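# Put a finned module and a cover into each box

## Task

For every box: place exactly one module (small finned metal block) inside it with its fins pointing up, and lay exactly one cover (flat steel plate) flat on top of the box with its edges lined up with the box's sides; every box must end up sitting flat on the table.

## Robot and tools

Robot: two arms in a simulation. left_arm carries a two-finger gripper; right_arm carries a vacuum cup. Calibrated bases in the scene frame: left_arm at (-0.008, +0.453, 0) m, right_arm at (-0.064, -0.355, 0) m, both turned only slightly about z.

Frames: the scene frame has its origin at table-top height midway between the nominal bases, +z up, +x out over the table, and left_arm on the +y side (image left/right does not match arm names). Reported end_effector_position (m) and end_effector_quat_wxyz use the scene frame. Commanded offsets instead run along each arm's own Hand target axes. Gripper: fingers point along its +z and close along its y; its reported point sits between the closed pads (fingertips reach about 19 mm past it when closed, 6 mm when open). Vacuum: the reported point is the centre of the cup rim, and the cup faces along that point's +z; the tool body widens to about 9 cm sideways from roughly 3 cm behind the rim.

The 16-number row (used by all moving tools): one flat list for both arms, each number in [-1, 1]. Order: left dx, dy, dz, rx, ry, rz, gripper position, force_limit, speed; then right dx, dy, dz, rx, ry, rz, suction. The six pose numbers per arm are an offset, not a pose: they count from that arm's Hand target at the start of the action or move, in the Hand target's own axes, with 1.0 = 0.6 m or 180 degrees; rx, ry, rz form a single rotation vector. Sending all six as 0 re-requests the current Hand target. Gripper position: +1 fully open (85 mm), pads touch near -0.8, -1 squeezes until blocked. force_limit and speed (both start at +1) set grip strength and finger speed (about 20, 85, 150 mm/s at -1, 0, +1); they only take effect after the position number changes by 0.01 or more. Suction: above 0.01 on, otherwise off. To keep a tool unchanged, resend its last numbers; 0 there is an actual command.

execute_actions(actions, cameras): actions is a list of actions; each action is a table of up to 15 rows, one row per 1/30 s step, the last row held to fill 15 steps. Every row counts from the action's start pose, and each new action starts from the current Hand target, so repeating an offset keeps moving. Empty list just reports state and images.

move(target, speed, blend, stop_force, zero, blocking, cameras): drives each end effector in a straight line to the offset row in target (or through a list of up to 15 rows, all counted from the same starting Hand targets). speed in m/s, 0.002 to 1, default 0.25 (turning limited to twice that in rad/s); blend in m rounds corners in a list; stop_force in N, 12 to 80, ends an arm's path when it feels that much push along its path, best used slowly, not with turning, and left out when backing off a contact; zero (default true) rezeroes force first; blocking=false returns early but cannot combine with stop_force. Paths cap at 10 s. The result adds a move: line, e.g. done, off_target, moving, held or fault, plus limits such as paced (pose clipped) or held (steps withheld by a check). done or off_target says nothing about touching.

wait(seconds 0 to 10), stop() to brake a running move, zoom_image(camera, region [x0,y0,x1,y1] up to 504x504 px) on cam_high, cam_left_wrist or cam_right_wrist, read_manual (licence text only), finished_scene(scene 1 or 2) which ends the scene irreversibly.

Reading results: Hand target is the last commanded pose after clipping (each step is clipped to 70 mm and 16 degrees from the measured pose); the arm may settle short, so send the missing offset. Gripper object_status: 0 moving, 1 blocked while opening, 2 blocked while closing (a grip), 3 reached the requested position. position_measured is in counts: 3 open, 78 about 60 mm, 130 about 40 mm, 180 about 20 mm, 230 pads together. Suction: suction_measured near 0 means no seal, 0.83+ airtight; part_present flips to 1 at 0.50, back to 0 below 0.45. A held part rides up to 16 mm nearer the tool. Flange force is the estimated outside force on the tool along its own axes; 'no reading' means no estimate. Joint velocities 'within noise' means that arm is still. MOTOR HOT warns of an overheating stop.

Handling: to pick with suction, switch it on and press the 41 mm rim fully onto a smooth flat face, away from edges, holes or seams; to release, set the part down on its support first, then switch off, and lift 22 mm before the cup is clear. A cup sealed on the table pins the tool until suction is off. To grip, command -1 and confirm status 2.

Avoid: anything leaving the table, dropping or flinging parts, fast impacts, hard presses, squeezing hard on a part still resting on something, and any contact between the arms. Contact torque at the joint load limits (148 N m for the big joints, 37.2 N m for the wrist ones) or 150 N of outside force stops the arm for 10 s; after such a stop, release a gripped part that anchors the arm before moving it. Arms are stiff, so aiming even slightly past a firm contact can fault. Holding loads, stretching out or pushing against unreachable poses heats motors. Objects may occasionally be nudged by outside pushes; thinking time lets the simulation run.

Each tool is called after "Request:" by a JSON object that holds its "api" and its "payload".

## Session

Request:
{"api": "execute_actions", "payload": {"actions": []}}

Request:
{"api": "zoom_image", "payload": {"camera": "cam_high", "region": [100, 150, 340, 390]}}

Scene clock: 0.00 s.
left_arm: end_effector_position=(+0.0922, +0.6253, +0.1001) position_measured=3 object_status=3 end_effector_quat_wxyz=(-0.540, +0.298, +0.785, +0.061) | right_arm: end_effector_position=(+0.2951, -0.3594, +0.2640) suction_measured=0.00 part_present=0 end_effector_quat_wxyz=(+0.107, +0.553, -0.582, +0.587)
Joint positions: left_arm=[0.388 0.216 -0.526 -0.774 -1.736 -0.85] | right_arm=[1.103 -0.176 -0.997 1.011 -1.669 0.018]
Joint velocities: within noise
Flange force (N): no reading
Hand target: left_arm +0.0922, +0.6253, +0.1001; -0.540, +0.298, +0.785, +0.061 | right_arm +0.2951, -0.3594, +0.2640; +0.107, +0.553, -0.582, +0.587

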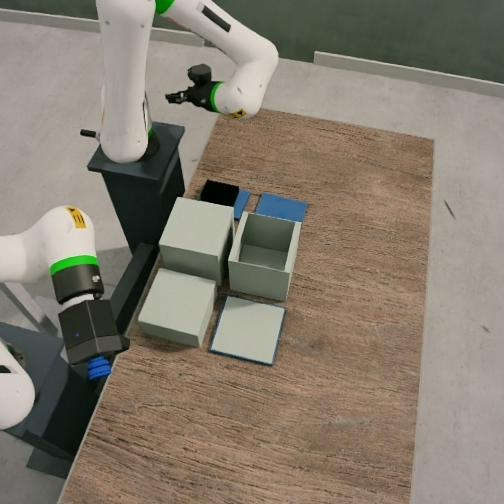

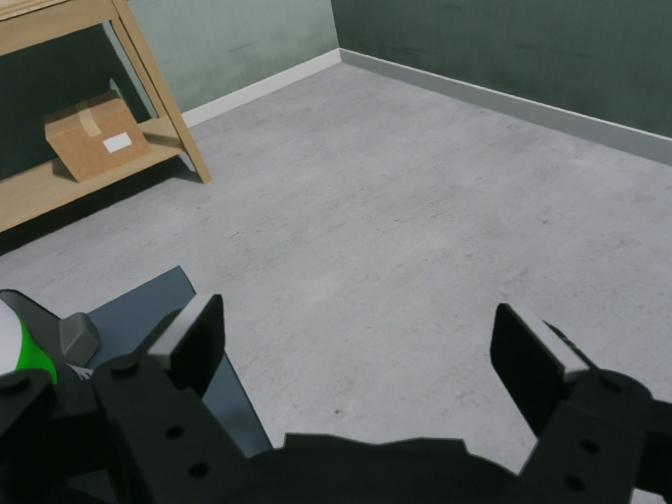

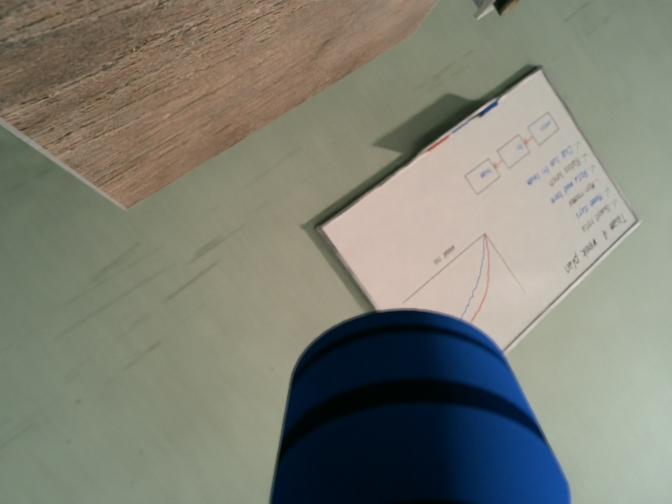

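Scaled by 2.100.

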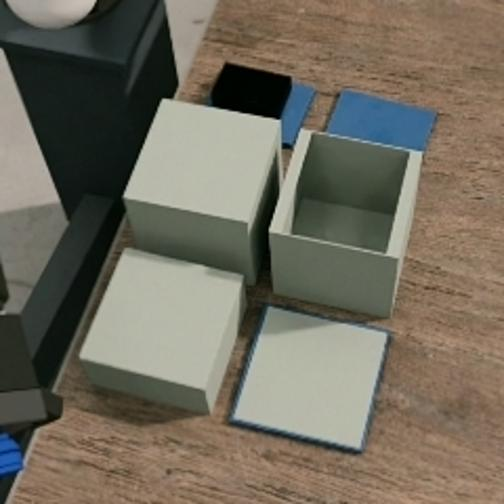

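Request:
{"api": "move", "payload": {"target": [[0.442,-0.113,-0.205,0,0,0,1,-0.8,-1,0.03,-0.146,-0.026,-0.1615,0.1117,0.2641,0],[0.2515,-0.1285,-0.689,0.021,-0.185,-0.102,1,-0.8,-1,0.0603,-0.292,-0.0525,-0.323,0.2233,0.5281,0],[0.0145,-0.541,-0.973,0.0419,-0.3707,-0.2045,1,-0.8,-1,0.0603,-0.292,-0.0525,-0.4844,0.335,0.7922,0]], "speed": 0.4, "blend": [0.05,0.05,0]}}

Request:
{"api": "zoom_image", "payload": {"camera": "cam_left_wrist", "region": [180, 0, 640, 380]}}

Scene clock: 33.67 s.
left_arm: end_effector_position=(+0.3906, +0.1204, +0.4199) position_measured=3 object_status=3 end_effector_quat_wxyz=(+0.000, +0.000, +1.000, +0.000) | right_arm: end_effector_position=(+0.4002, -0.3003, +0.3999) suction_measured=0.00 part_present=0 end_effector_quat_wxyz=(+0.000, +0.707, +0.707, +0.000)
Joint positions: left_arm=[-0.436 0.246 0.601 0 -1.927 0.443] | right_arm=[0.43 0.077 0.314 0 -1.809 -1.971]
Joint velocities: within noise
Flange force (N): left_arm=[1.2 3.3 2.0] | right_arm=[-1.1 3.2 -4.0]
Hand target: left_arm +0.3906, +0.1204, +0.4199; +0.000, +0.000, +1.000, +0.000 | right_arm +0.4002, -0.3003, +0.3999; +0.000, +0.707, +0.707, +0.000
Off the commanded pose: left_arm 0.000 m, 0 deg | right_arm 0.000 m, 0 deg.
move: done

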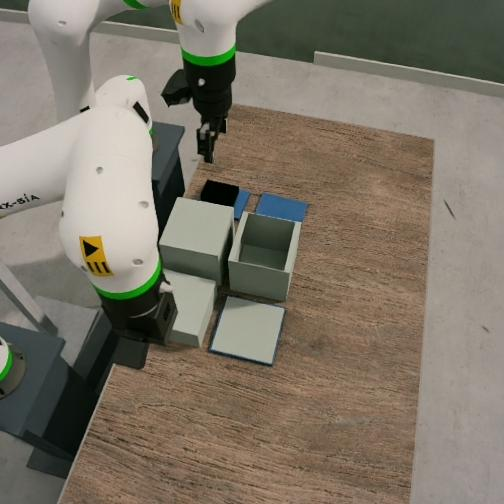

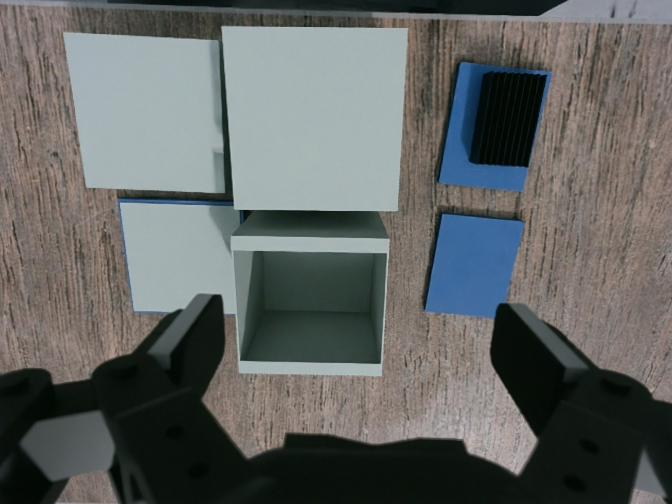

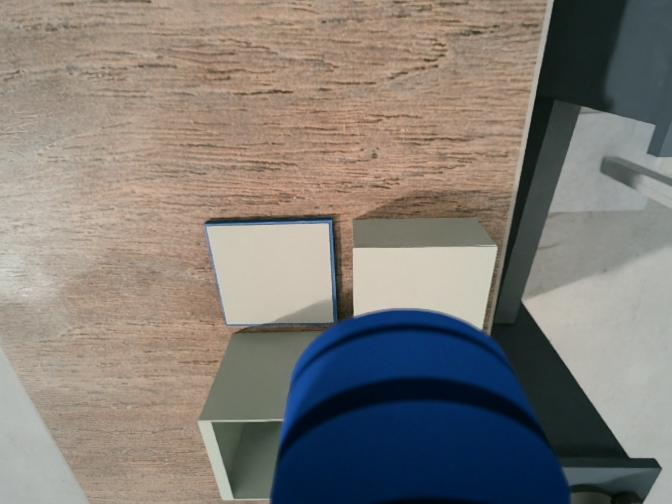

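Scaled by 1.096.

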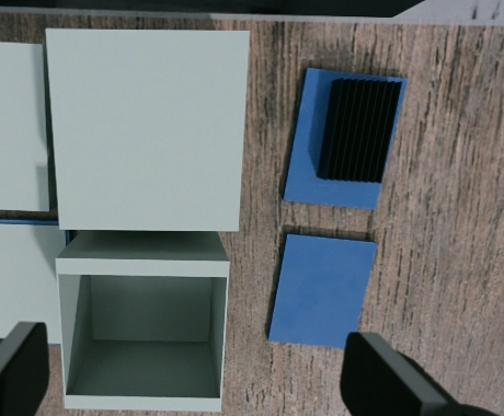

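Request:
{"api": "move", "payload": {"target": [[0,0.1,0,0,0,0,1,-0.8,-1,0.3455,-0.1202,0.333,0,0,0,0],[0,0.1,0,0,0,0,1,-0.8,-1,0.3455,-0.1202,0.49,0,0,0,0]], "speed": 0.3, "blend": [0.05,0], "cameras": ["cam_right_wrist"]}}

Request:
{"api": "move", "payload": {"target": [0,0,0,0,0,0,1,-0.8,-1,0,0,0.0568,0,0,0,1], "speed": 0.025, "stop_force": 15, "cameras": []}}

Request:
{"api": "move", "payload": {"target": [[0,0,0,0,0,0,1,-0.8,-1,0,0,-0.02,0,0,0,1],[0,0,0,0,0,0,1,-0.8,-1,0,0,-0.12,0,0,0,1],[0,0,0,0,0,0,1,-0.8,-1,-0.38,0.1,-0.16,0,0,0,1]], "speed": [0.04,0.15,0.25], "blend": [0,0.03,0], "cameras": ["cam_left_wrist","cam_high"]}}

Request:
{"api": "zoom_image", "payload": {"camera": "cam_left_wrist", "region": [0, 0, 300, 250]}}

Request:
{"api": "zoom_image", "payload": {"camera": "cam_high", "region": [100, 200, 300, 400]}}

Scene clock: 57.80 s.
left_arm: end_effector_position=(+0.3907, +0.1804, +0.4199) position_measured=3 object_status=3 end_effector_quat_wxyz=(+0.000, +0.000, +1.000, +0.000) | right_arm: end_effector_position=(+0.3280, -0.0930, +0.1060) suction_measured=0.00 part_present=0 end_effector_quat_wxyz=(+0.000, +0.707, +0.707, +0.000)
Joint positions: left_arm=[-0.321 0.145 0.481 0 -1.907 0.328] | right_arm=[0.898 0.165 -0.289 0 -1.117 -2.439]
Joint velocities: within noise
Flange force (N): left_arm=[1.8 3.5 2.9] | right_arm=[-0.5 3.1 -2.5]
Hand target: left_arm +0.3906, +0.1804, +0.4199; +0.000, +0.000, +1.000, +0.000 | right_arm +0.3280, -0.0930, +0.1059; +0.000, +0.707, +0.707, +0.000
Off the commanded pose: left_arm 0.000 m, 0 deg | right_arm 0.000 m, 0 deg.
move: done; blend cut to 0.0471 m at target 1
Images, in order (width x height): cam_right_wrist 672x504.

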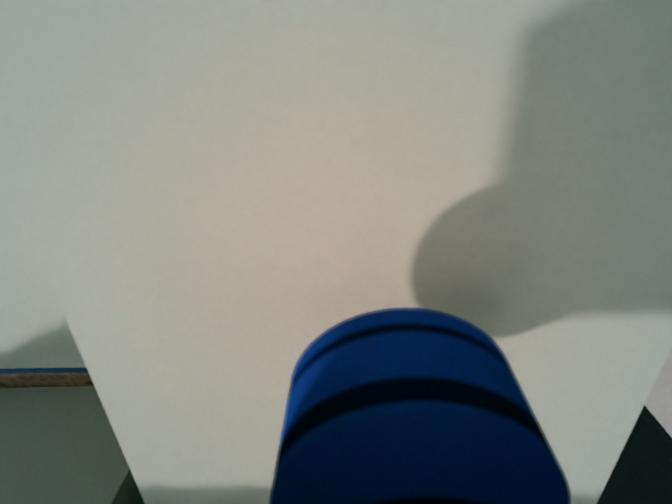

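Scene clock: 59.77 s.
left_arm: end_effector_position=(+0.3906, +0.1804, +0.4199) position_measured=3 object_status=3 end_effector_quat_wxyz=(+0.000, +0.000, +1.000, +0.000) | right_arm: end_effector_position=(+0.3280, -0.0930, +0.0718) suction_measured=0.99 part_present=1 end_effector_quat_wxyz=(+0.000, +0.707, +0.707, +0.000)
Joint positions: left_arm=[-0.321 0.145 0.481 0 -1.907 0.328] | right_arm=[0.898 0.206 -0.329 0 -1.036 -2.439]
Joint velocities: within noise
Flange force (N): left_arm=[1.7 3.5 2.2] | right_arm=[0.0 2.9 -0.1]
Hand target: left_arm +0.3906, +0.1804, +0.4199; +0.000, +0.000, +1.000, +0.000 | right_arm +0.3280, -0.0930, +0.0718; +0.000, +0.707, +0.707, +0.000
Off the commanded pose: left_arm 0.000 m, 0 deg | right_arm 0.000 m, 0 deg.
move: done
No camera images: "cameras" was empty.

Scene clock: 61.87 s.
left_arm: end_effector_position=(+0.3906, +0.1804, +0.4199) position_measured=3 object_status=3 end_effector_quat_wxyz=(+0.000, +0.000, +1.000, +0.000) | right_arm: end_effector_position=(+0.3880, -0.3210, +0.1678) suction_measured=0.99 part_present=1 end_effector_quat_wxyz=(+0.000, +0.707, +0.707, +0.000)
Joint positions: left_arm=[-0.321 0.145 0.481 0 -1.907 0.328] | right_arm=[0.397 0.062 -0.249 0 -1.261 -1.938]
Joint velocities: within noise
Flange force (N): left_arm=[1.3 2.4 2.6] | right_arm=[-2.9 3.2 -0.1]
Hand target: left_arm +0.3906, +0.1804, +0.4199; +0.000, +0.000, +1.000, +0.000 | right_arm +0.3880, -0.3210, +0.1678; +0.000, +0.707, +0.707, +0.000
Off the commanded pose: left_arm 0.000 m, 0 deg | right_arm 0.000 m, 0 deg.
move: done
Images, in order (width x height): cam_high 504x504, cam_left_wrist 672x504.

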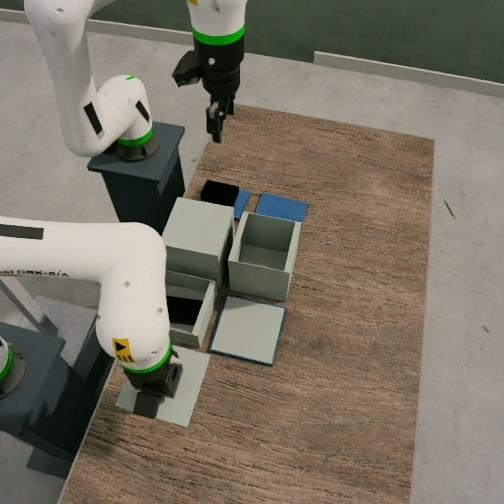

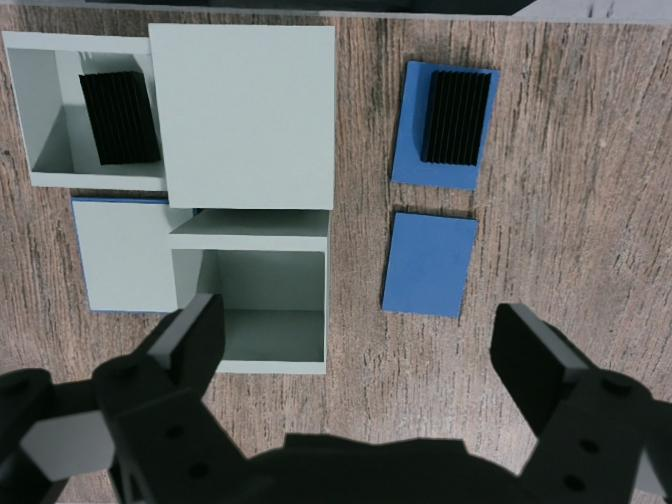

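Scaled by 1.680.

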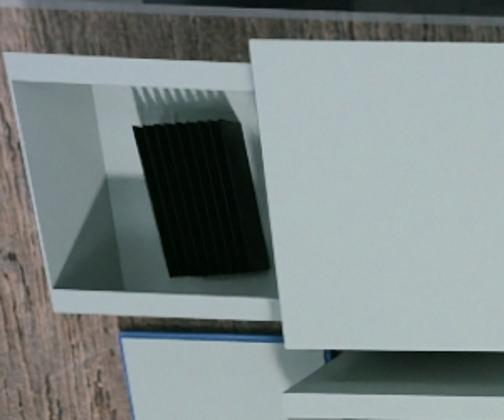

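Scaled by 2.520.

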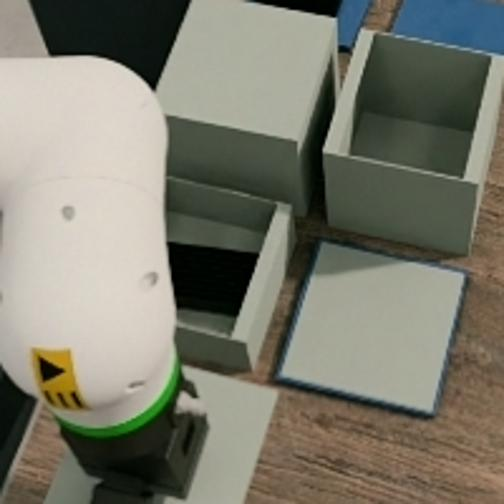

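Request:
{"api": "move", "payload": {"target": [[0,0,0,0,0,0,1,-0.8,-1,0.38,-0.1,0.04,0,0,0,1],[0,0,0,0,0,0,1,-0.8,-1,0.38,-0.1,0.135,0,0,0,1],[0,0,0,0,0,0,1,-0.8,-1,0.38,-0.1,0.159,0,0,0,1]], "speed": [0.25,0.1,0.02], "cameras": []}}

Request:
{"api": "move", "payload": {"target": [0,0,0,0,0,0,1,-0.8,-1,0,0,0,0,0,0,0], "cameras": []}}

Request:
{"api": "wait", "payload": {"seconds": 0.4, "cameras": []}}

Request:
{"api": "move", "payload": {"target": [[0,0,0,0,0,0,1,-0.8,-1,0,0,-0.05,0,0,0,0],[0.033,0.367,0.1,0,0,0,1,-0.8,-1,0,0,-0.23,0,0,0,0],[0.033,0.367,0.1,0,0,0,1,-0.8,-1,0.293,0.008,-0.23,0,0,0,0],[0.033,0.367,0.1,0,0,0,1,-0.8,-1,0.293,0.008,-0.167,0,0,0,0]], "speed": [0.05,0.35,0.3,0.2], "blend": [0,0.03,0.03,0], "cameras": ["cam_high","cam_right_wrist","cam_left_wrist"]}}

Scene clock: 76.37 s.
left_arm: end_effector_position=(+0.3906, +0.1804, +0.4199) position_measured=3 object_status=3 end_effector_quat_wxyz=(+0.000, +0.000, +1.000, +0.000) | right_arm: end_effector_position=(+0.3280, -0.0930, +0.0724) suction_measured=0.99 part_present=1 end_effector_quat_wxyz=(+0.000, +0.707, +0.707, +0.000)
Joint positions: left_arm=[-0.321 0.145 0.481 0 -1.907 0.328] | right_arm=[0.898 0.206 -0.328 0 -1.037 -2.439]
Joint velocities: within noise
Flange force (N): left_arm=[1.1 3.0 3.0] | right_arm=[-0.2 3.3 0.2]
Hand target: left_arm +0.3906, +0.1804, +0.4199; +0.000, +0.000, +1.000, +0.000 | right_arm +0.3280, -0.0930, +0.0724; +0.000, +0.707, +0.707, +0.000
Off the commanded pose: left_arm 0.000 m, 0 deg | right_arm 0.000 m, 0 deg.
move: done
No camera images: "cameras" was empty.

Scene clock: 76.87 s.
left_arm: end_effector_position=(+0.3906, +0.1804, +0.4199) position_measured=3 object_status=3 end_effector_quat_wxyz=(+0.000, +0.000, +1.000, +0.000) | right_arm: end_effector_position=(+0.3280, -0.0930, +0.0724) suction_measured=0.00 part_present=0 end_effector_quat_wxyz=(+0.000, +0.707, +0.707, +0.000)
Joint positions: left_arm=[-0.321 0.145 0.481 0 -1.907 0.328] | right_arm=[0.898 0.206 -0.328 0 -1.037 -2.439]
Joint velocities: within noise
Flange force (N): left_arm=[1.3 2.5 1.8] | right_arm=[0.0 3.6 -5.4]
Hand target: left_arm +0.3906, +0.1804, +0.4199; +0.000, +0.000, +1.000, +0.000 | right_arm +0.3280, -0.0930, +0.0724; +0.000, +0.707, +0.707, +0.000
Off the commanded pose: left_arm 0.000 m, 0 deg | right_arm 0.000 m, 0 deg.
move: done
No camera images: "cameras" was empty.

Scene clock: 77.27 s.
left_arm: end_effector_position=(+0.3906, +0.1804, +0.4199) position_measured=3 object_status=3 end_effector_quat_wxyz=(+0.000, +0.000, +1.000, +0.000) | right_arm: end_effector_position=(+0.3280, -0.0930, +0.0724) suction_measured=0.00 part_present=0 end_effector_quat_wxyz=(+0.000, +0.707, +0.707, +0.000)
Joint positions: left_arm=[-0.321 0.145 0.481 0 -1.907 0.328] | right_arm=[0.898 0.206 -0.328 0 -1.037 -2.439]
Joint velocities: within noise
Flange force (N): left_arm=[2.0 3.1 3.0] | right_arm=[0.0 3.3 -5.3]
Hand target: left_arm +0.3906, +0.1804, +0.4199; +0.000, +0.000, +1.000, +0.000 | right_arm +0.3280, -0.0930, +0.0724; +0.000, +0.707, +0.707, +0.000
Off the commanded pose: left_arm 0.000 m, 0 deg | right_arm 0.000 m, 0 deg.
wait: 0.40 s; at rest by 0.17 s
No camera images: "cameras" was empty.

Scene clock: 79.77 s.
left_arm: end_effector_position=(+0.3709, +0.4006, +0.3599) position_measured=3 object_status=3 end_effector_quat_wxyz=(+0.000, +0.000, +1.000, +0.000) | right_arm: end_effector_position=(+0.3329, +0.0828, +0.1727) suction_measured=0.00 part_present=0 end_effector_quat_wxyz=(+0.000, +0.707, +0.707, +0.000)
Joint positions: left_arm=[0.215 -0.153 0.04 0 -1.764 -0.209] | right_arm=[1.086 0.395 0.171 0 -1.347 -2.627]
Joint velocities: within noise
Flange force (N): left_arm=[2.0 2.8 1.4] | right_arm=[0.5 2.3 -3.0]
Hand target: left_arm +0.3709, +0.4006, +0.3599; +0.000, +0.000, +1.000, +0.000 | right_arm +0.3329, +0.0828, +0.1726; +0.000, +0.707, +0.707, +0.000
Off the commanded pose: left_arm 0.000 m, 0 deg | right_arm 0.000 m, 0 deg.
move: done; blend cut to 0.0189 m at target 3

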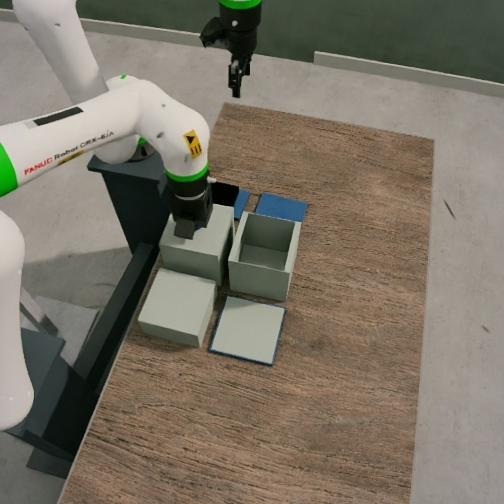

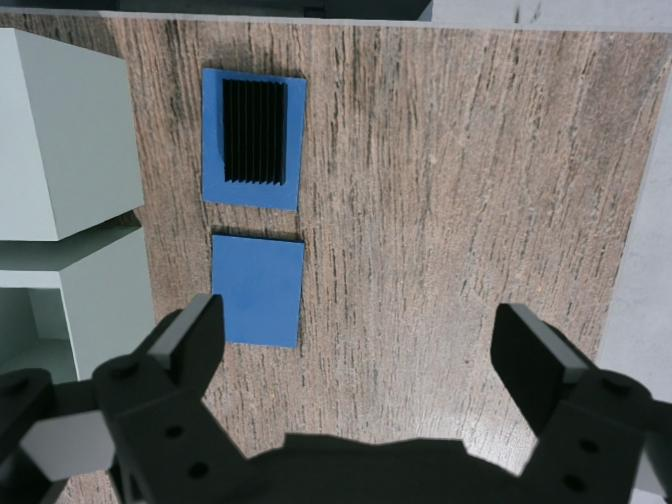

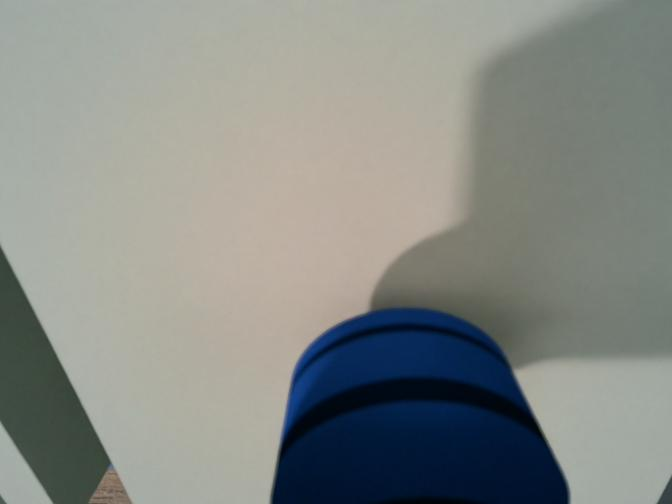

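Request:
{"api": "move", "payload": {"target": [0,0,0,0,0,0,1,-0.8,-1,0,0,0.052,0,0,0,1], "speed": 0.02, "stop_force": 15, "cameras": []}}

Request:
{"api": "move", "payload": {"target": [[0,0,0,0,0,0,1,-0.8,-1,0,0,-0.02,0,0,0,1],[0,0,0,0,0,0,1,-0.8,-1,0,0,-0.15,0,0,0,1],[0,0,0,0,0,0,1,-0.8,-1,-0.5,0.1,-0.17,0,0,0,1],[-0.033,-0.367,-0.1,0,0,0,1,-0.8,-1,-0.5,0.1,-0.17,0,0,0,1]], "speed": [0.04,0.15,0.25,0.35], "blend": [0,0.03,0.03,0], "cameras": ["cam_left_wrist","cam_high"]}}

Request:
{"api": "zoom_image", "payload": {"camera": "cam_left_wrist", "region": [140, 0, 350, 210]}}

Request:
{"api": "zoom_image", "payload": {"camera": "cam_left_wrist", "region": [150, 190, 350, 390]}}

Scene clock: 92.73 s.
left_arm: end_effector_position=(+0.3709, +0.4006, +0.3599) position_measured=3 object_status=3 end_effector_quat_wxyz=(+0.000, +0.000, +1.000, +0.000) | right_arm: end_effector_position=(+0.3329, +0.0828, +0.1414) suction_measured=0.99 part_present=1 end_effector_quat_wxyz=(+0.000, +0.707, +0.707, +0.000)
Joint positions: left_arm=[0.215 -0.153 0.04 0 -1.764 -0.209] | right_arm=[1.086 0.415 0.123 0 -1.279 -2.627]
Joint velocities: within noise
Flange force (N): left_arm=[2.7 3.2 2.6] | right_arm=[0.4 2.4 -1.1]
Hand target: left_arm +0.3709, +0.4006, +0.3599; +0.000, +0.000, +1.000, +0.000 | right_arm +0.3329, +0.0828, +0.1414; +0.000, +0.707, +0.707, +0.000
Off the commanded pose: left_arm 0.000 m, 0 deg | right_arm 0.000 m, 0 deg.
move: done
No camera images: "cameras" was empty.

Scene clock: 95.97 s.
left_arm: end_effector_position=(+0.3906, +0.1804, +0.4199) position_measured=3 object_status=3 end_effector_quat_wxyz=(+0.000, +0.000, +1.000, +0.000) | right_arm: end_effector_position=(+0.3928, -0.2172, +0.2434) suction_measured=0.99 part_present=1 end_effector_quat_wxyz=(+0.000, +0.707, +0.707, +0.000)
Joint positions: left_arm=[-0.321 0.145 0.481 0 -1.907 0.328] | right_arm=[0.599 0.081 -0.048 0 -1.442 -2.14]
Joint velocities: within noise
Flange force (N): left_arm=[1.8 3.0 3.0] | right_arm=[-0.8 2.8 -0.1]
Hand target: left_arm +0.3906, +0.1804, +0.4199; +0.000, +0.000, +1.000, +0.000 | right_arm +0.3928, -0.2172, +0.2434; +0.000, +0.707, +0.707, +0.000
Off the commanded pose: left_arm 0.000 m, 0 deg | right_arm 0.000 m, 0 deg.
move: done
Images, in order (width x height): cam_high 504x504, cam_left_wrist 672x504.

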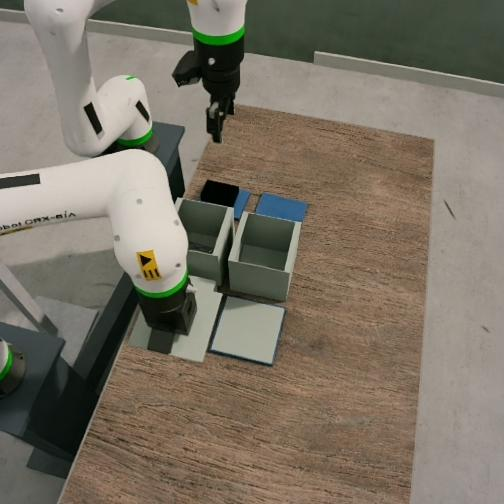

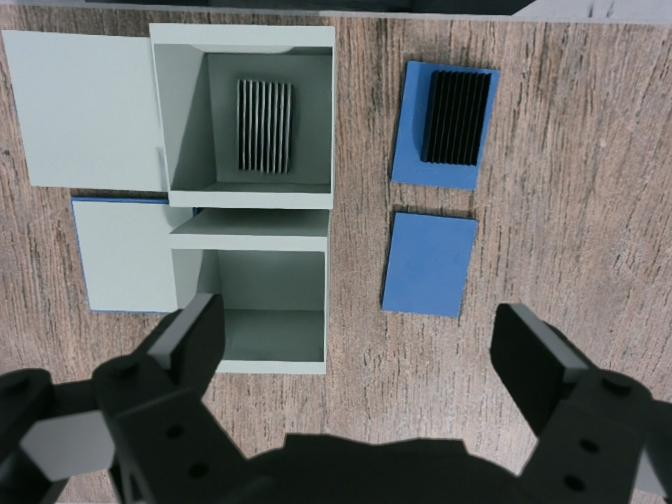

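Scaled by 2.400.

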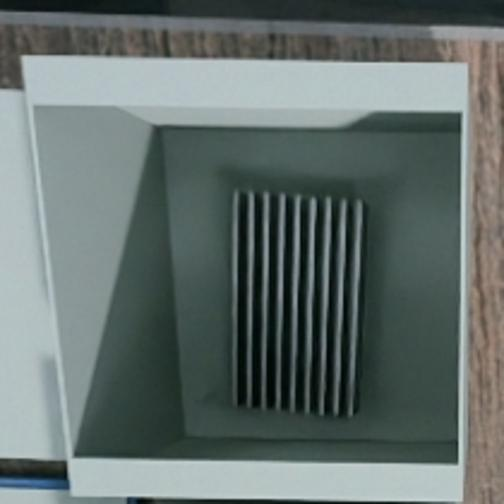

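Scaled by 2.520.

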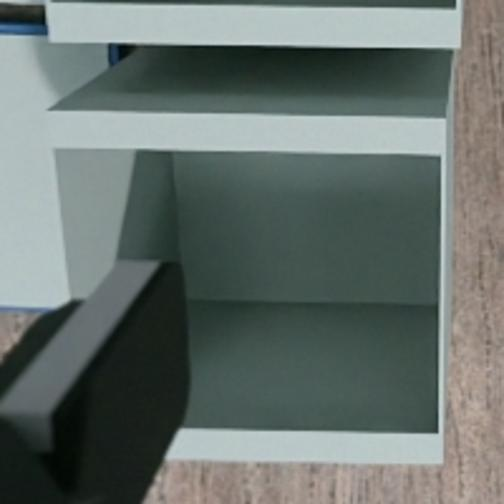

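Request:
{"api": "move", "payload": {"target": [[0.033,0.367,0.1,0,0,0,1,-0.8,-1,0,0,0,0,0,0,1],[0.033,0.367,0.1,0,0,0,1,-0.8,-1,0.5,-0.1,0.02,0,0,0,1],[0.033,0.367,0.1,0,0,0,1,-0.8,-1,0.5,-0.1,0.145,0,0,0,1],[0.033,0.367,0.1,0,0,0,1,-0.8,-1,0.5,-0.1,0.1695,0,0,0,1]], "speed": [0.4,0.25,0.1,0.02], "cameras": []}}

Request:
{"api": "move", "payload": {"target": [0,0,0,0,0,0,1,-0.8,-1,0,0,0,0,0,0,0], "cameras": []}}

Request:
{"api": "wait", "payload": {"seconds": 0.4, "cameras": []}}

Request:
{"api": "move", "payload": {"target": [[0,0,0,0,0,0,1,-0.8,-1,0,0,-0.05,0,0,0,0],[0,0,0,0,0,0,1,-0.8,-1,0,0,-0.2,0,0,0,0],[0,0,0,0,0,0,1,-0.8,-1,-0.305,0.27,-0.2,0,0,0,0]], "speed": [0.05,0.3,0.3], "blend": [0,0.03,0], "cameras": ["cam_high","cam_right_wrist"]}}

Request:
{"api": "zoom_image", "payload": {"camera": "cam_right_wrist", "region": [200, 0, 470, 270]}}

Scene clock: 133.00 s.
left_arm: end_effector_position=(+0.3709, +0.4006, +0.3599) position_measured=3 object_status=3 end_effector_quat_wxyz=(+0.000, +0.000, +1.000, +0.000) | right_arm: end_effector_position=(+0.3329, +0.0828, +0.1417) suction_measured=0.99 part_present=1 end_effector_quat_wxyz=(+0.000, +0.707, +0.707, +0.000)
Joint positions: left_arm=[0.215 -0.153 0.04 0 -1.764 -0.209] | right_arm=[1.086 0.415 0.123 0 -1.28 -2.627]
Joint velocities: within noise
Flange force (N): left_arm=[1.3 1.6 2.1] | right_arm=[0.1 2.2 -0.2]
Hand target: left_arm +0.3709, +0.4006, +0.3599; +0.000, +0.000, +1.000, +0.000 | right_arm +0.3329, +0.0828, +0.1417; +0.000, +0.707, +0.707, +0.000
Off the commanded pose: left_arm 0.000 m, 0 deg | right_arm 0.000 m, 0 deg.
move: done
No camera images: "cameras" was empty.

Scene clock: 133.50 s.
left_arm: end_effector_position=(+0.3709, +0.4006, +0.3599) position_measured=3 object_status=3 end_effector_quat_wxyz=(+0.000, +0.000, +1.000, +0.000) | right_arm: end_effector_position=(+0.3330, +0.0828, +0.1418) suction_measured=0.00 part_present=0 end_effector_quat_wxyz=(+0.000, +0.707, +0.707, +0.000)
Joint positions: left_arm=[0.215 -0.153 0.04 0 -1.764 -0.209] | right_arm=[1.086 0.415 0.123 0 -1.28 -2.627]
Joint velocities: within noise
Flange force (N): left_arm=[2.2 2.8 2.1] | right_arm=[0.6 0.7 -18.2]
Hand target: left_arm +0.3709, +0.4006, +0.3599; +0.000, +0.000, +1.000, +0.000 | right_arm +0.3329, +0.0828, +0.1417; +0.000, +0.707, +0.707, +0.000
Off the commanded pose: left_arm 0.000 m, 0 deg | right_arm 0.000 m, 0 deg.
move: done
No camera images: "cameras" was empty.

Scene clock: 133.90 s.
left_arm: end_effector_position=(+0.3709, +0.4006, +0.3599) position_measured=3 object_status=3 end_effector_quat_wxyz=(+0.000, +0.000, +1.000, +0.000) | right_arm: end_effector_position=(+0.3330, +0.0828, +0.1417) suction_measured=0.00 part_present=0 end_effector_quat_wxyz=(+0.000, +0.707, +0.707, +0.000)
Joint positions: left_arm=[0.215 -0.153 0.04 0 -1.764 -0.209] | right_arm=[1.086 0.415 0.123 0 -1.28 -2.627]
Joint velocities: within noise
Flange force (N): left_arm=[2.4 2.6 2.3] | right_arm=[0.8 0.9 -18.3]
Hand target: left_arm +0.3709, +0.4006, +0.3599; +0.000, +0.000, +1.000, +0.000 | right_arm +0.3329, +0.0828, +0.1417; +0.000, +0.707, +0.707, +0.000
Off the commanded pose: left_arm 0.000 m, 0 deg | right_arm 0.000 m, 0 deg.
wait: 0.40 s; at rest by 0.17 s
No camera images: "cameras" was empty.

Scene clock: 136.07 s.
left_arm: end_effector_position=(+0.3709, +0.4006, +0.3599) position_measured=3 object_status=3 end_effector_quat_wxyz=(+0.000, +0.000, +1.000, +0.000) | right_arm: end_effector_position=(+0.4949, -0.1002, +0.2617) suction_measured=0.00 part_present=0 end_effector_quat_wxyz=(+0.000, +0.707, +0.707, +0.000)
Joint positions: left_arm=[0.215 -0.153 0.04 0 -1.764 -0.209] | right_arm=[0.671 0.43 0.427 0 -1.569 -2.212]
Joint velocities: within noise
Flange force (N): left_arm=[1.7 1.8 1.4] | right_arm=[-0.5 2.2 -3.3]
Hand target: left_arm +0.3709, +0.4006, +0.3599; +0.000, +0.000, +1.000, +0.000 | right_arm +0.4949, -0.1003, +0.2617; +0.000, +0.707, +0.707, +0.000
Off the commanded pose: left_arm 0.000 m, 0 deg | right_arm 0.000 m, 0 deg.
move: done
Images, in order (width x height): cam_high 504x504, cam_right_wrist 672x504.

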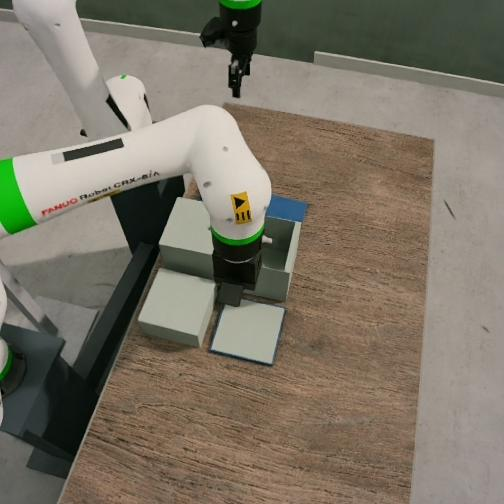

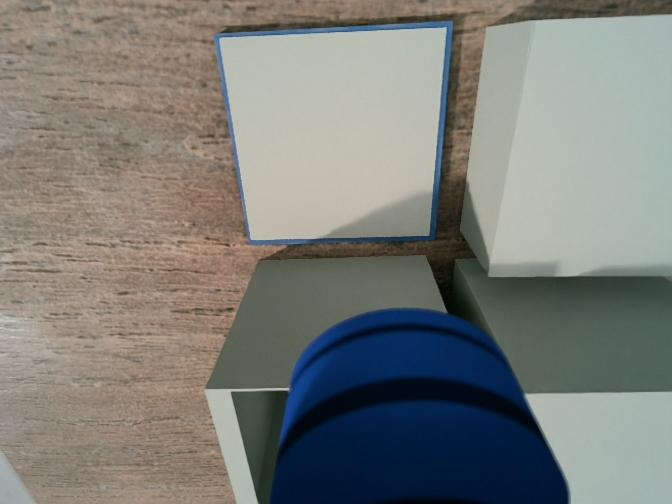

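Scaled by 1.867.

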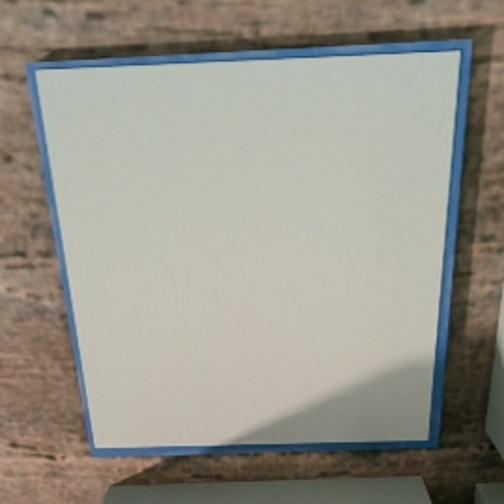

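Request:
{"api": "move", "payload": {"target": [0,0,0,0,0,0,1,-0.8,-1,0.29,-0.0083,-0.23,0,0,0,0], "cameras": ["cam_right_wrist"]}}

Request:
{"api": "zoom_image", "payload": {"camera": "cam_right_wrist", "region": [200, 0, 470, 270]}}

Scene clock: 149.80 s.
left_arm: end_effector_position=(+0.3709, +0.4006, +0.3599) position_measured=3 object_status=3 end_effector_quat_wxyz=(+0.000, +0.000, +1.000, +0.000) | right_arm: end_effector_position=(+0.4890, +0.0730, +0.3988) suction_measured=0.00 part_present=0 end_effector_quat_wxyz=(+0.004, +0.707, +0.707, +0.031)
Joint positions: left_arm=[0.215 -0.153 0.04 0 -1.764 -0.209] | right_arm=[0.881 0.903 1.531 0.015 -2.137 -2.414]
Joint velocities: within noise
Flange force (N): left_arm=[1.7 1.6 2.0] | right_arm=no reading
Hand target: left_arm +0.3709, +0.4006, +0.3599; +0.000, +0.000, +1.000, +0.000 | right_arm +0.4900, +0.0738, +0.3997; +0.000, +0.707, +0.707, +0.000
Off the commanded pose: left_arm 0.000 m, 0 deg | right_arm 0.002 m, 4 deg.
elbow stopped short (right arm): the move would have taken joint 3 (elbow) straighter than the controller allows.
move: off_target (right_arm)
Images, in order (width x height): cam_right_wrist 672x504.

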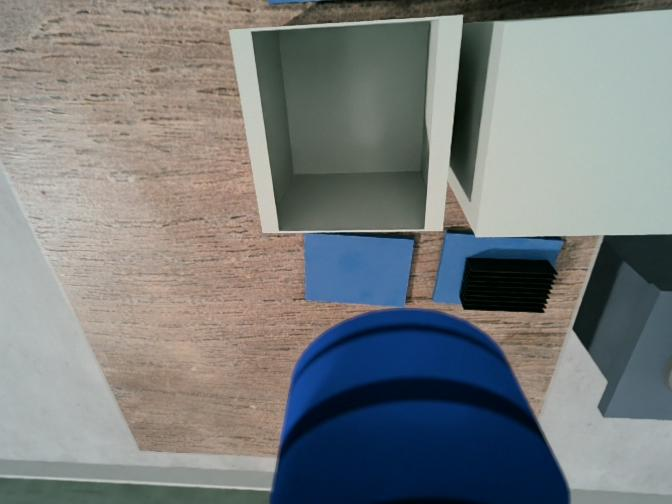

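Scaled by 1.867.

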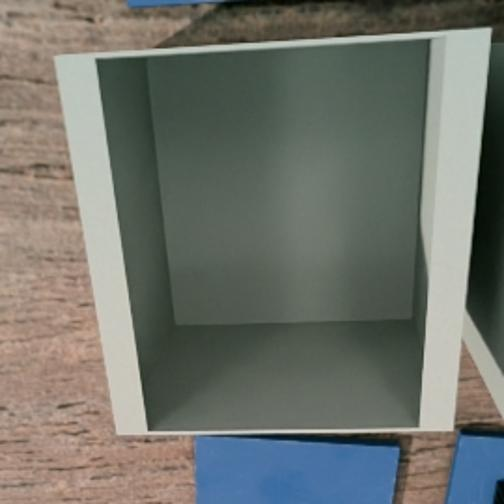

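Request:
{"api": "move", "payload": {"target": [0,0,0,0,0,0,1,-0.8,-1,-0.0313,-0.0167,0.083,0,0,0,0], "cameras": ["cam_right_wrist"]}}

Request:
{"api": "zoom_image", "payload": {"camera": "cam_right_wrist", "region": [200, 0, 490, 290]}}

Scene clock: 170.30 s.
left_arm: end_effector_position=(+0.3709, +0.4006, +0.3599) position_measured=3 object_status=3 end_effector_quat_wxyz=(+0.000, +0.000, +1.000, +0.000) | right_arm: end_effector_position=(+0.4800, +0.0550, +0.3499) suction_measured=0.00 part_present=0 end_effector_quat_wxyz=(+0.000, +0.707, +0.707, +0.000)
Joint positions: left_arm=[0.215 -0.153 0.04 0 -1.764 -0.209] | right_arm=[0.868 0.704 1.053 0 -1.921 -2.409]
Joint velocities: within noise
Flange force (N): left_arm=[1.6 2.3 1.7] | right_arm=no reading
Hand target: left_arm +0.3709, +0.4006, +0.3599; +0.000, +0.000, +1.000, +0.000 | right_arm +0.4800, +0.0550, +0.3499; +0.000, +0.707, +0.707, +0.000
Off the commanded pose: left_arm 0.000 m, 0 deg | right_arm 0.000 m, 0 deg.
move: done
Images, in order (width x height): cam_right_wrist 672x504.

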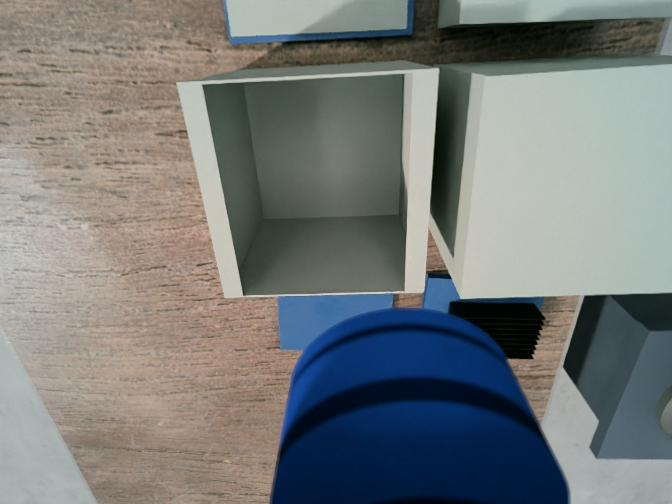

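Scaled by 1.738.

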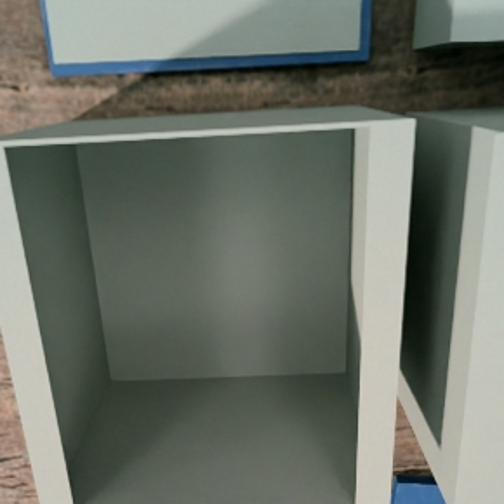

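Request:
{"api": "zoom_image", "payload": {"camera": "cam_right_wrist", "region": [160, 60, 300, 310]}}

Request:
{"api": "zoom_image", "payload": {"camera": "cam_right_wrist", "region": [390, 50, 470, 310]}}

Scaled by 2.016.

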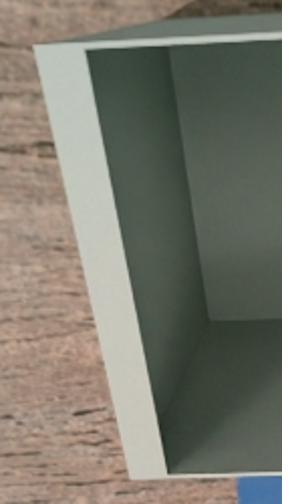

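Scaled by 1.938.

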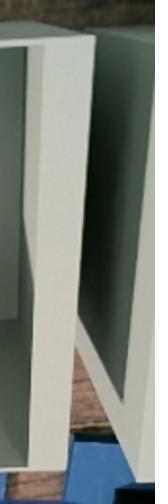

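Request:
{"api": "move", "payload": {"target": [0.0917,-0.1643,0.2667,0,0.0778,0,1,-0.8,-1,-0.6417,-0.05,0.0833,0,0,0,0], "cameras": ["cam_left_wrist"]}}

Request:
{"api": "zoom_image", "payload": {"camera": "cam_left_wrist", "region": [200, 150, 500, 450]}}

Scene clock: 205.43 s.
left_arm: end_effector_position=(+0.3157, +0.3020, +0.2000) position_measured=3 object_status=3 end_effector_quat_wxyz=(-0.122, +0.000, +0.992, +0.000) | right_arm: end_effector_position=(+0.4498, -0.3300, +0.2999) suction_measured=0.00 part_present=0 end_effector_quat_wxyz=(+0.000, +0.707, +0.707, +0.000)
Joint positions: left_arm=[-0.046 -0.033 -0.252 0.013 -1.597 0.051] | right_arm=[0.335 0.167 0.18 0 -1.584 -1.876]
Joint velocities: within noise
Flange force (N): left_arm=[0.4 2.0 2.1] | right_arm=[-1.4 2.6 -2.7]
Hand target: left_arm +0.3157, +0.3020, +0.1999; -0.122, +0.000, +0.992, +0.000 | right_arm +0.4498, -0.3300, +0.2999; +0.000, +0.707, +0.707, +0.000
Off the commanded pose: left_arm 0.000 m, 0 deg | right_arm 0.000 m, 0 deg.
move: done
Images, in order (width x height): cam_left_wrist 672x504.

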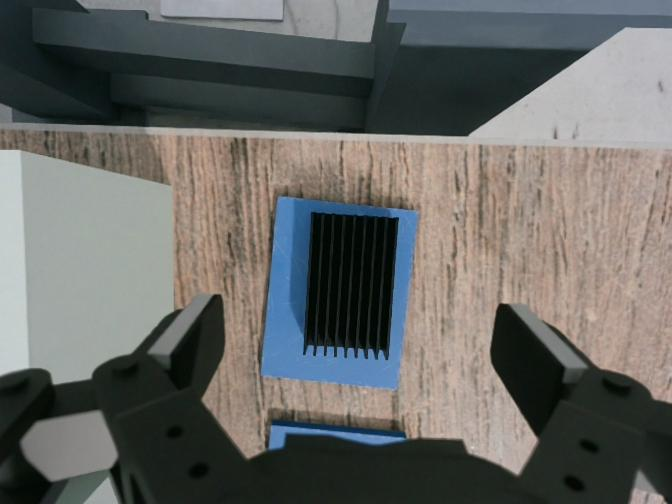

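Scaled by 1.680.

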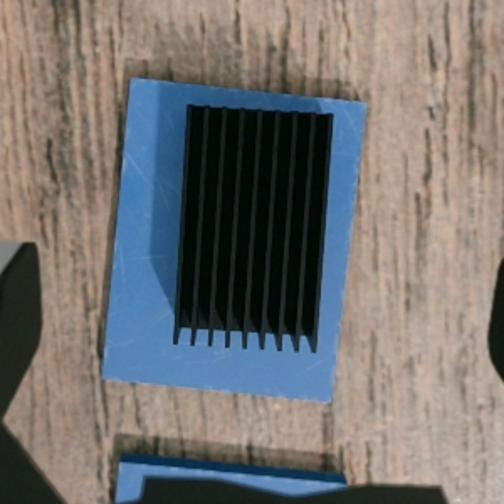

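Request:
{"api": "move", "payload": {"target": [[-0.051,0,0.1933,-0.004,0,0.0162,1,-0.8,-1,0,0,0,0,0,0,0],[-0.0647,0,0.2483,-0.004,0,0.0162,1,-0.8,-1,0,0,0,0,0,0,0]], "speed": [0.2,0.06], "cameras": ["cam_left_wrist"]}}

Scene clock: 217.57 s.
left_arm: end_effector_position=(+0.3172, +0.3020, +0.0460) position_measured=3 object_status=3 end_effector_quat_wxyz=(-0.122, +0.026, +0.992, +0.003) | right_arm: end_effector_position=(+0.4498, -0.3300, +0.2999) suction_measured=0.00 part_present=0 end_effector_quat_wxyz=(+0.000, +0.707, +0.707, +0.000)
Joint positions: left_arm=[-0.056 0.133 -0.467 0.003 -1.216 0.008] | right_arm=[0.335 0.167 0.18 0 -1.584 -1.876]
Joint velocities: within noise
Flange force (N): left_arm=[1.5 2.3 0.8] | right_arm=[-1.6 2.6 -3.1]
Hand target: left_arm +0.3172, +0.3020, +0.0460; -0.122, +0.026, +0.992, +0.003 | right_arm +0.4498, -0.3300, +0.2999; +0.000, +0.707, +0.707, +0.000
Off the commanded pose: left_arm 0.000 m, 0 deg | right_arm 0.000 m, 0 deg.
move: done
Images, in order (width x height): cam_left_wrist 672x504.

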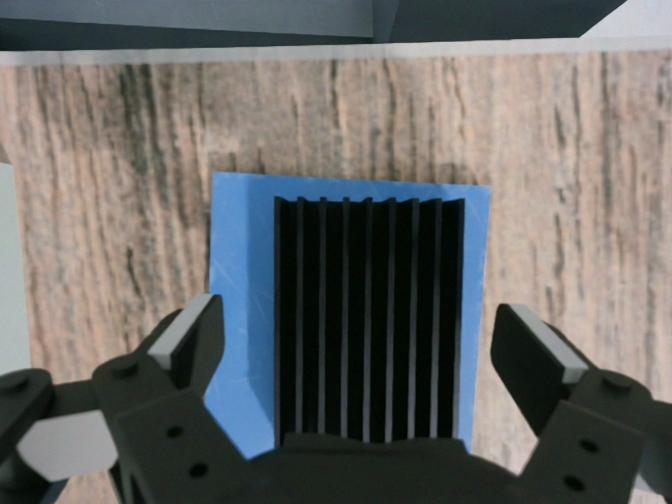

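Request:
{"api": "move", "payload": {"target": [[0,0.0055,0,0,0,0,1,-0.8,-1,0,0,0,0,0,0,0],[0,0.0055,0,0,0,0,-1,-0.8,-1,0,0,0,0,0,0,0],[0.0242,0.0055,-0.097,0,0,0,-1,-0.8,-1,0,0,0,0,0,0,0]], "speed": 0.06, "cameras": ["cam_left_wrist"]}}

Scene clock: 225.37 s.
left_arm: end_effector_position=(+0.3174, +0.3053, +0.1060) position_measured=78 object_status=2 end_effector_quat_wxyz=(-0.122, +0.026, +0.992, +0.003) | right_arm: end_effector_position=(+0.4498, -0.3300, +0.2999) suction_measured=0.00 part_present=0 end_effector_quat_wxyz=(+0.000, +0.707, +0.707, +0.000)
Joint positions: left_arm=[-0.047 0.05 -0.396 0.001 -1.37 0.001] | right_arm=[0.335 0.167 0.18 0 -1.584 -1.876]
Joint velocities: within noise
Flange force (N): left_arm=[1.9 2.7 3.3] | right_arm=[-1.5 2.5 -3.2]
Hand target: left_arm +0.3174, +0.3053, +0.1060; -0.122, +0.026, +0.992, +0.003 | right_arm +0.4498, -0.3300, +0.2999; +0.000, +0.707, +0.707, +0.000
Off the commanded pose: left_arm 0.000 m, 0 deg | right_arm 0.000 m, 0 deg.
move: done
Images, in order (width x height): cam_left_wrist 672x504.

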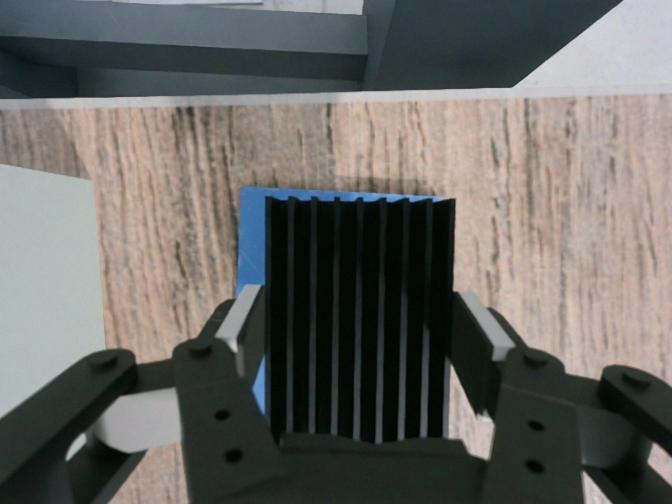

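Request:
{"api": "move", "payload": {"target": [[0.048,0,-0.1924,0,0,0,-1,-0.8,-1,0,0,0,0,0,0,0],[-0.2625,-0.3551,-0.2698,0.0031,0,-0.0124,-1,-0.8,-1,0,0,0,0,0,0,0]], "speed": [0.15,0.22], "blend": [0.03,0], "cameras": ["cam_left_wrist","cam_high"]}}

Request:
{"api": "zoom_image", "payload": {"camera": "cam_left_wrist", "region": [140, 100, 560, 440]}}

Scene clock: 236.87 s.
left_arm: end_effector_position=(+0.4980, +0.0824, +0.2248) position_measured=78 object_status=2 end_effector_quat_wxyz=(-0.122, +0.006, +0.992, +0.001) | right_arm: end_effector_position=(+0.4498, -0.3300, +0.2999) suction_measured=0.00 part_present=0 end_effector_quat_wxyz=(+0.000, +0.707, +0.707, +0.000)
Joint positions: left_arm=[-0.373 0.65 0.661 0.09 -1.81 0.379] | right_arm=[0.335 0.167 0.18 0 -1.584 -1.876]
Joint velocities: within noise
Flange force (N): left_arm=[2.2 3.0 4.1] | right_arm=[-1.6 3.1 -3.0]
Hand target: left_arm +0.4980, +0.0824, +0.2248; -0.122, +0.006, +0.992, +0.001 | right_arm +0.4498, -0.3300, +0.2999; +0.000, +0.707, +0.707, +0.000
Off the commanded pose: left_arm 0.000 m, 0 deg | right_arm 0.000 m, 0 deg.
move: done
Images, in order (width x height): cam_high 504x504, cam_left_wrist 672x504.

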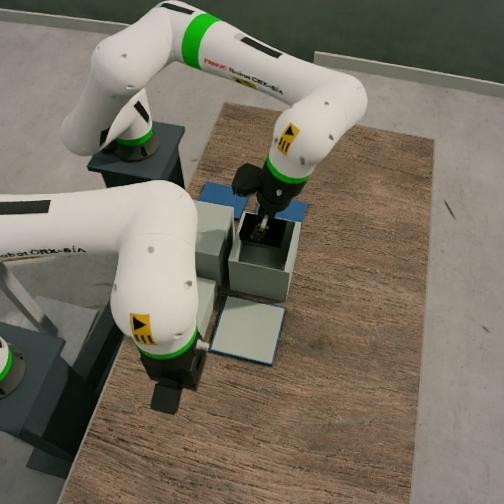

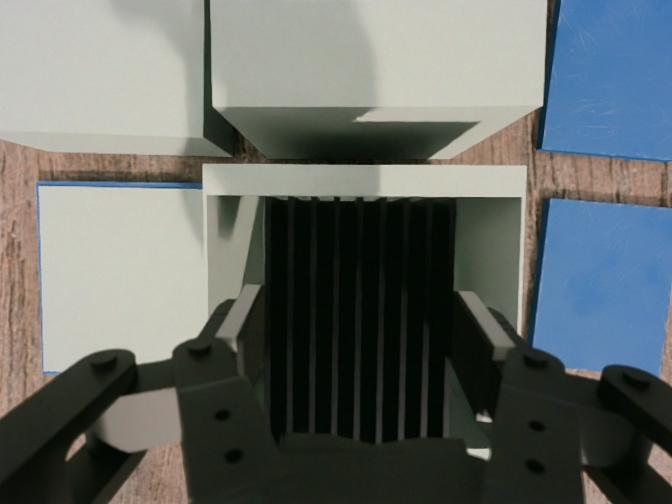

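Scaled by 1.200.

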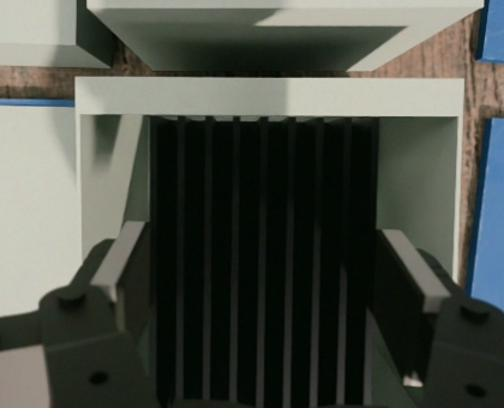

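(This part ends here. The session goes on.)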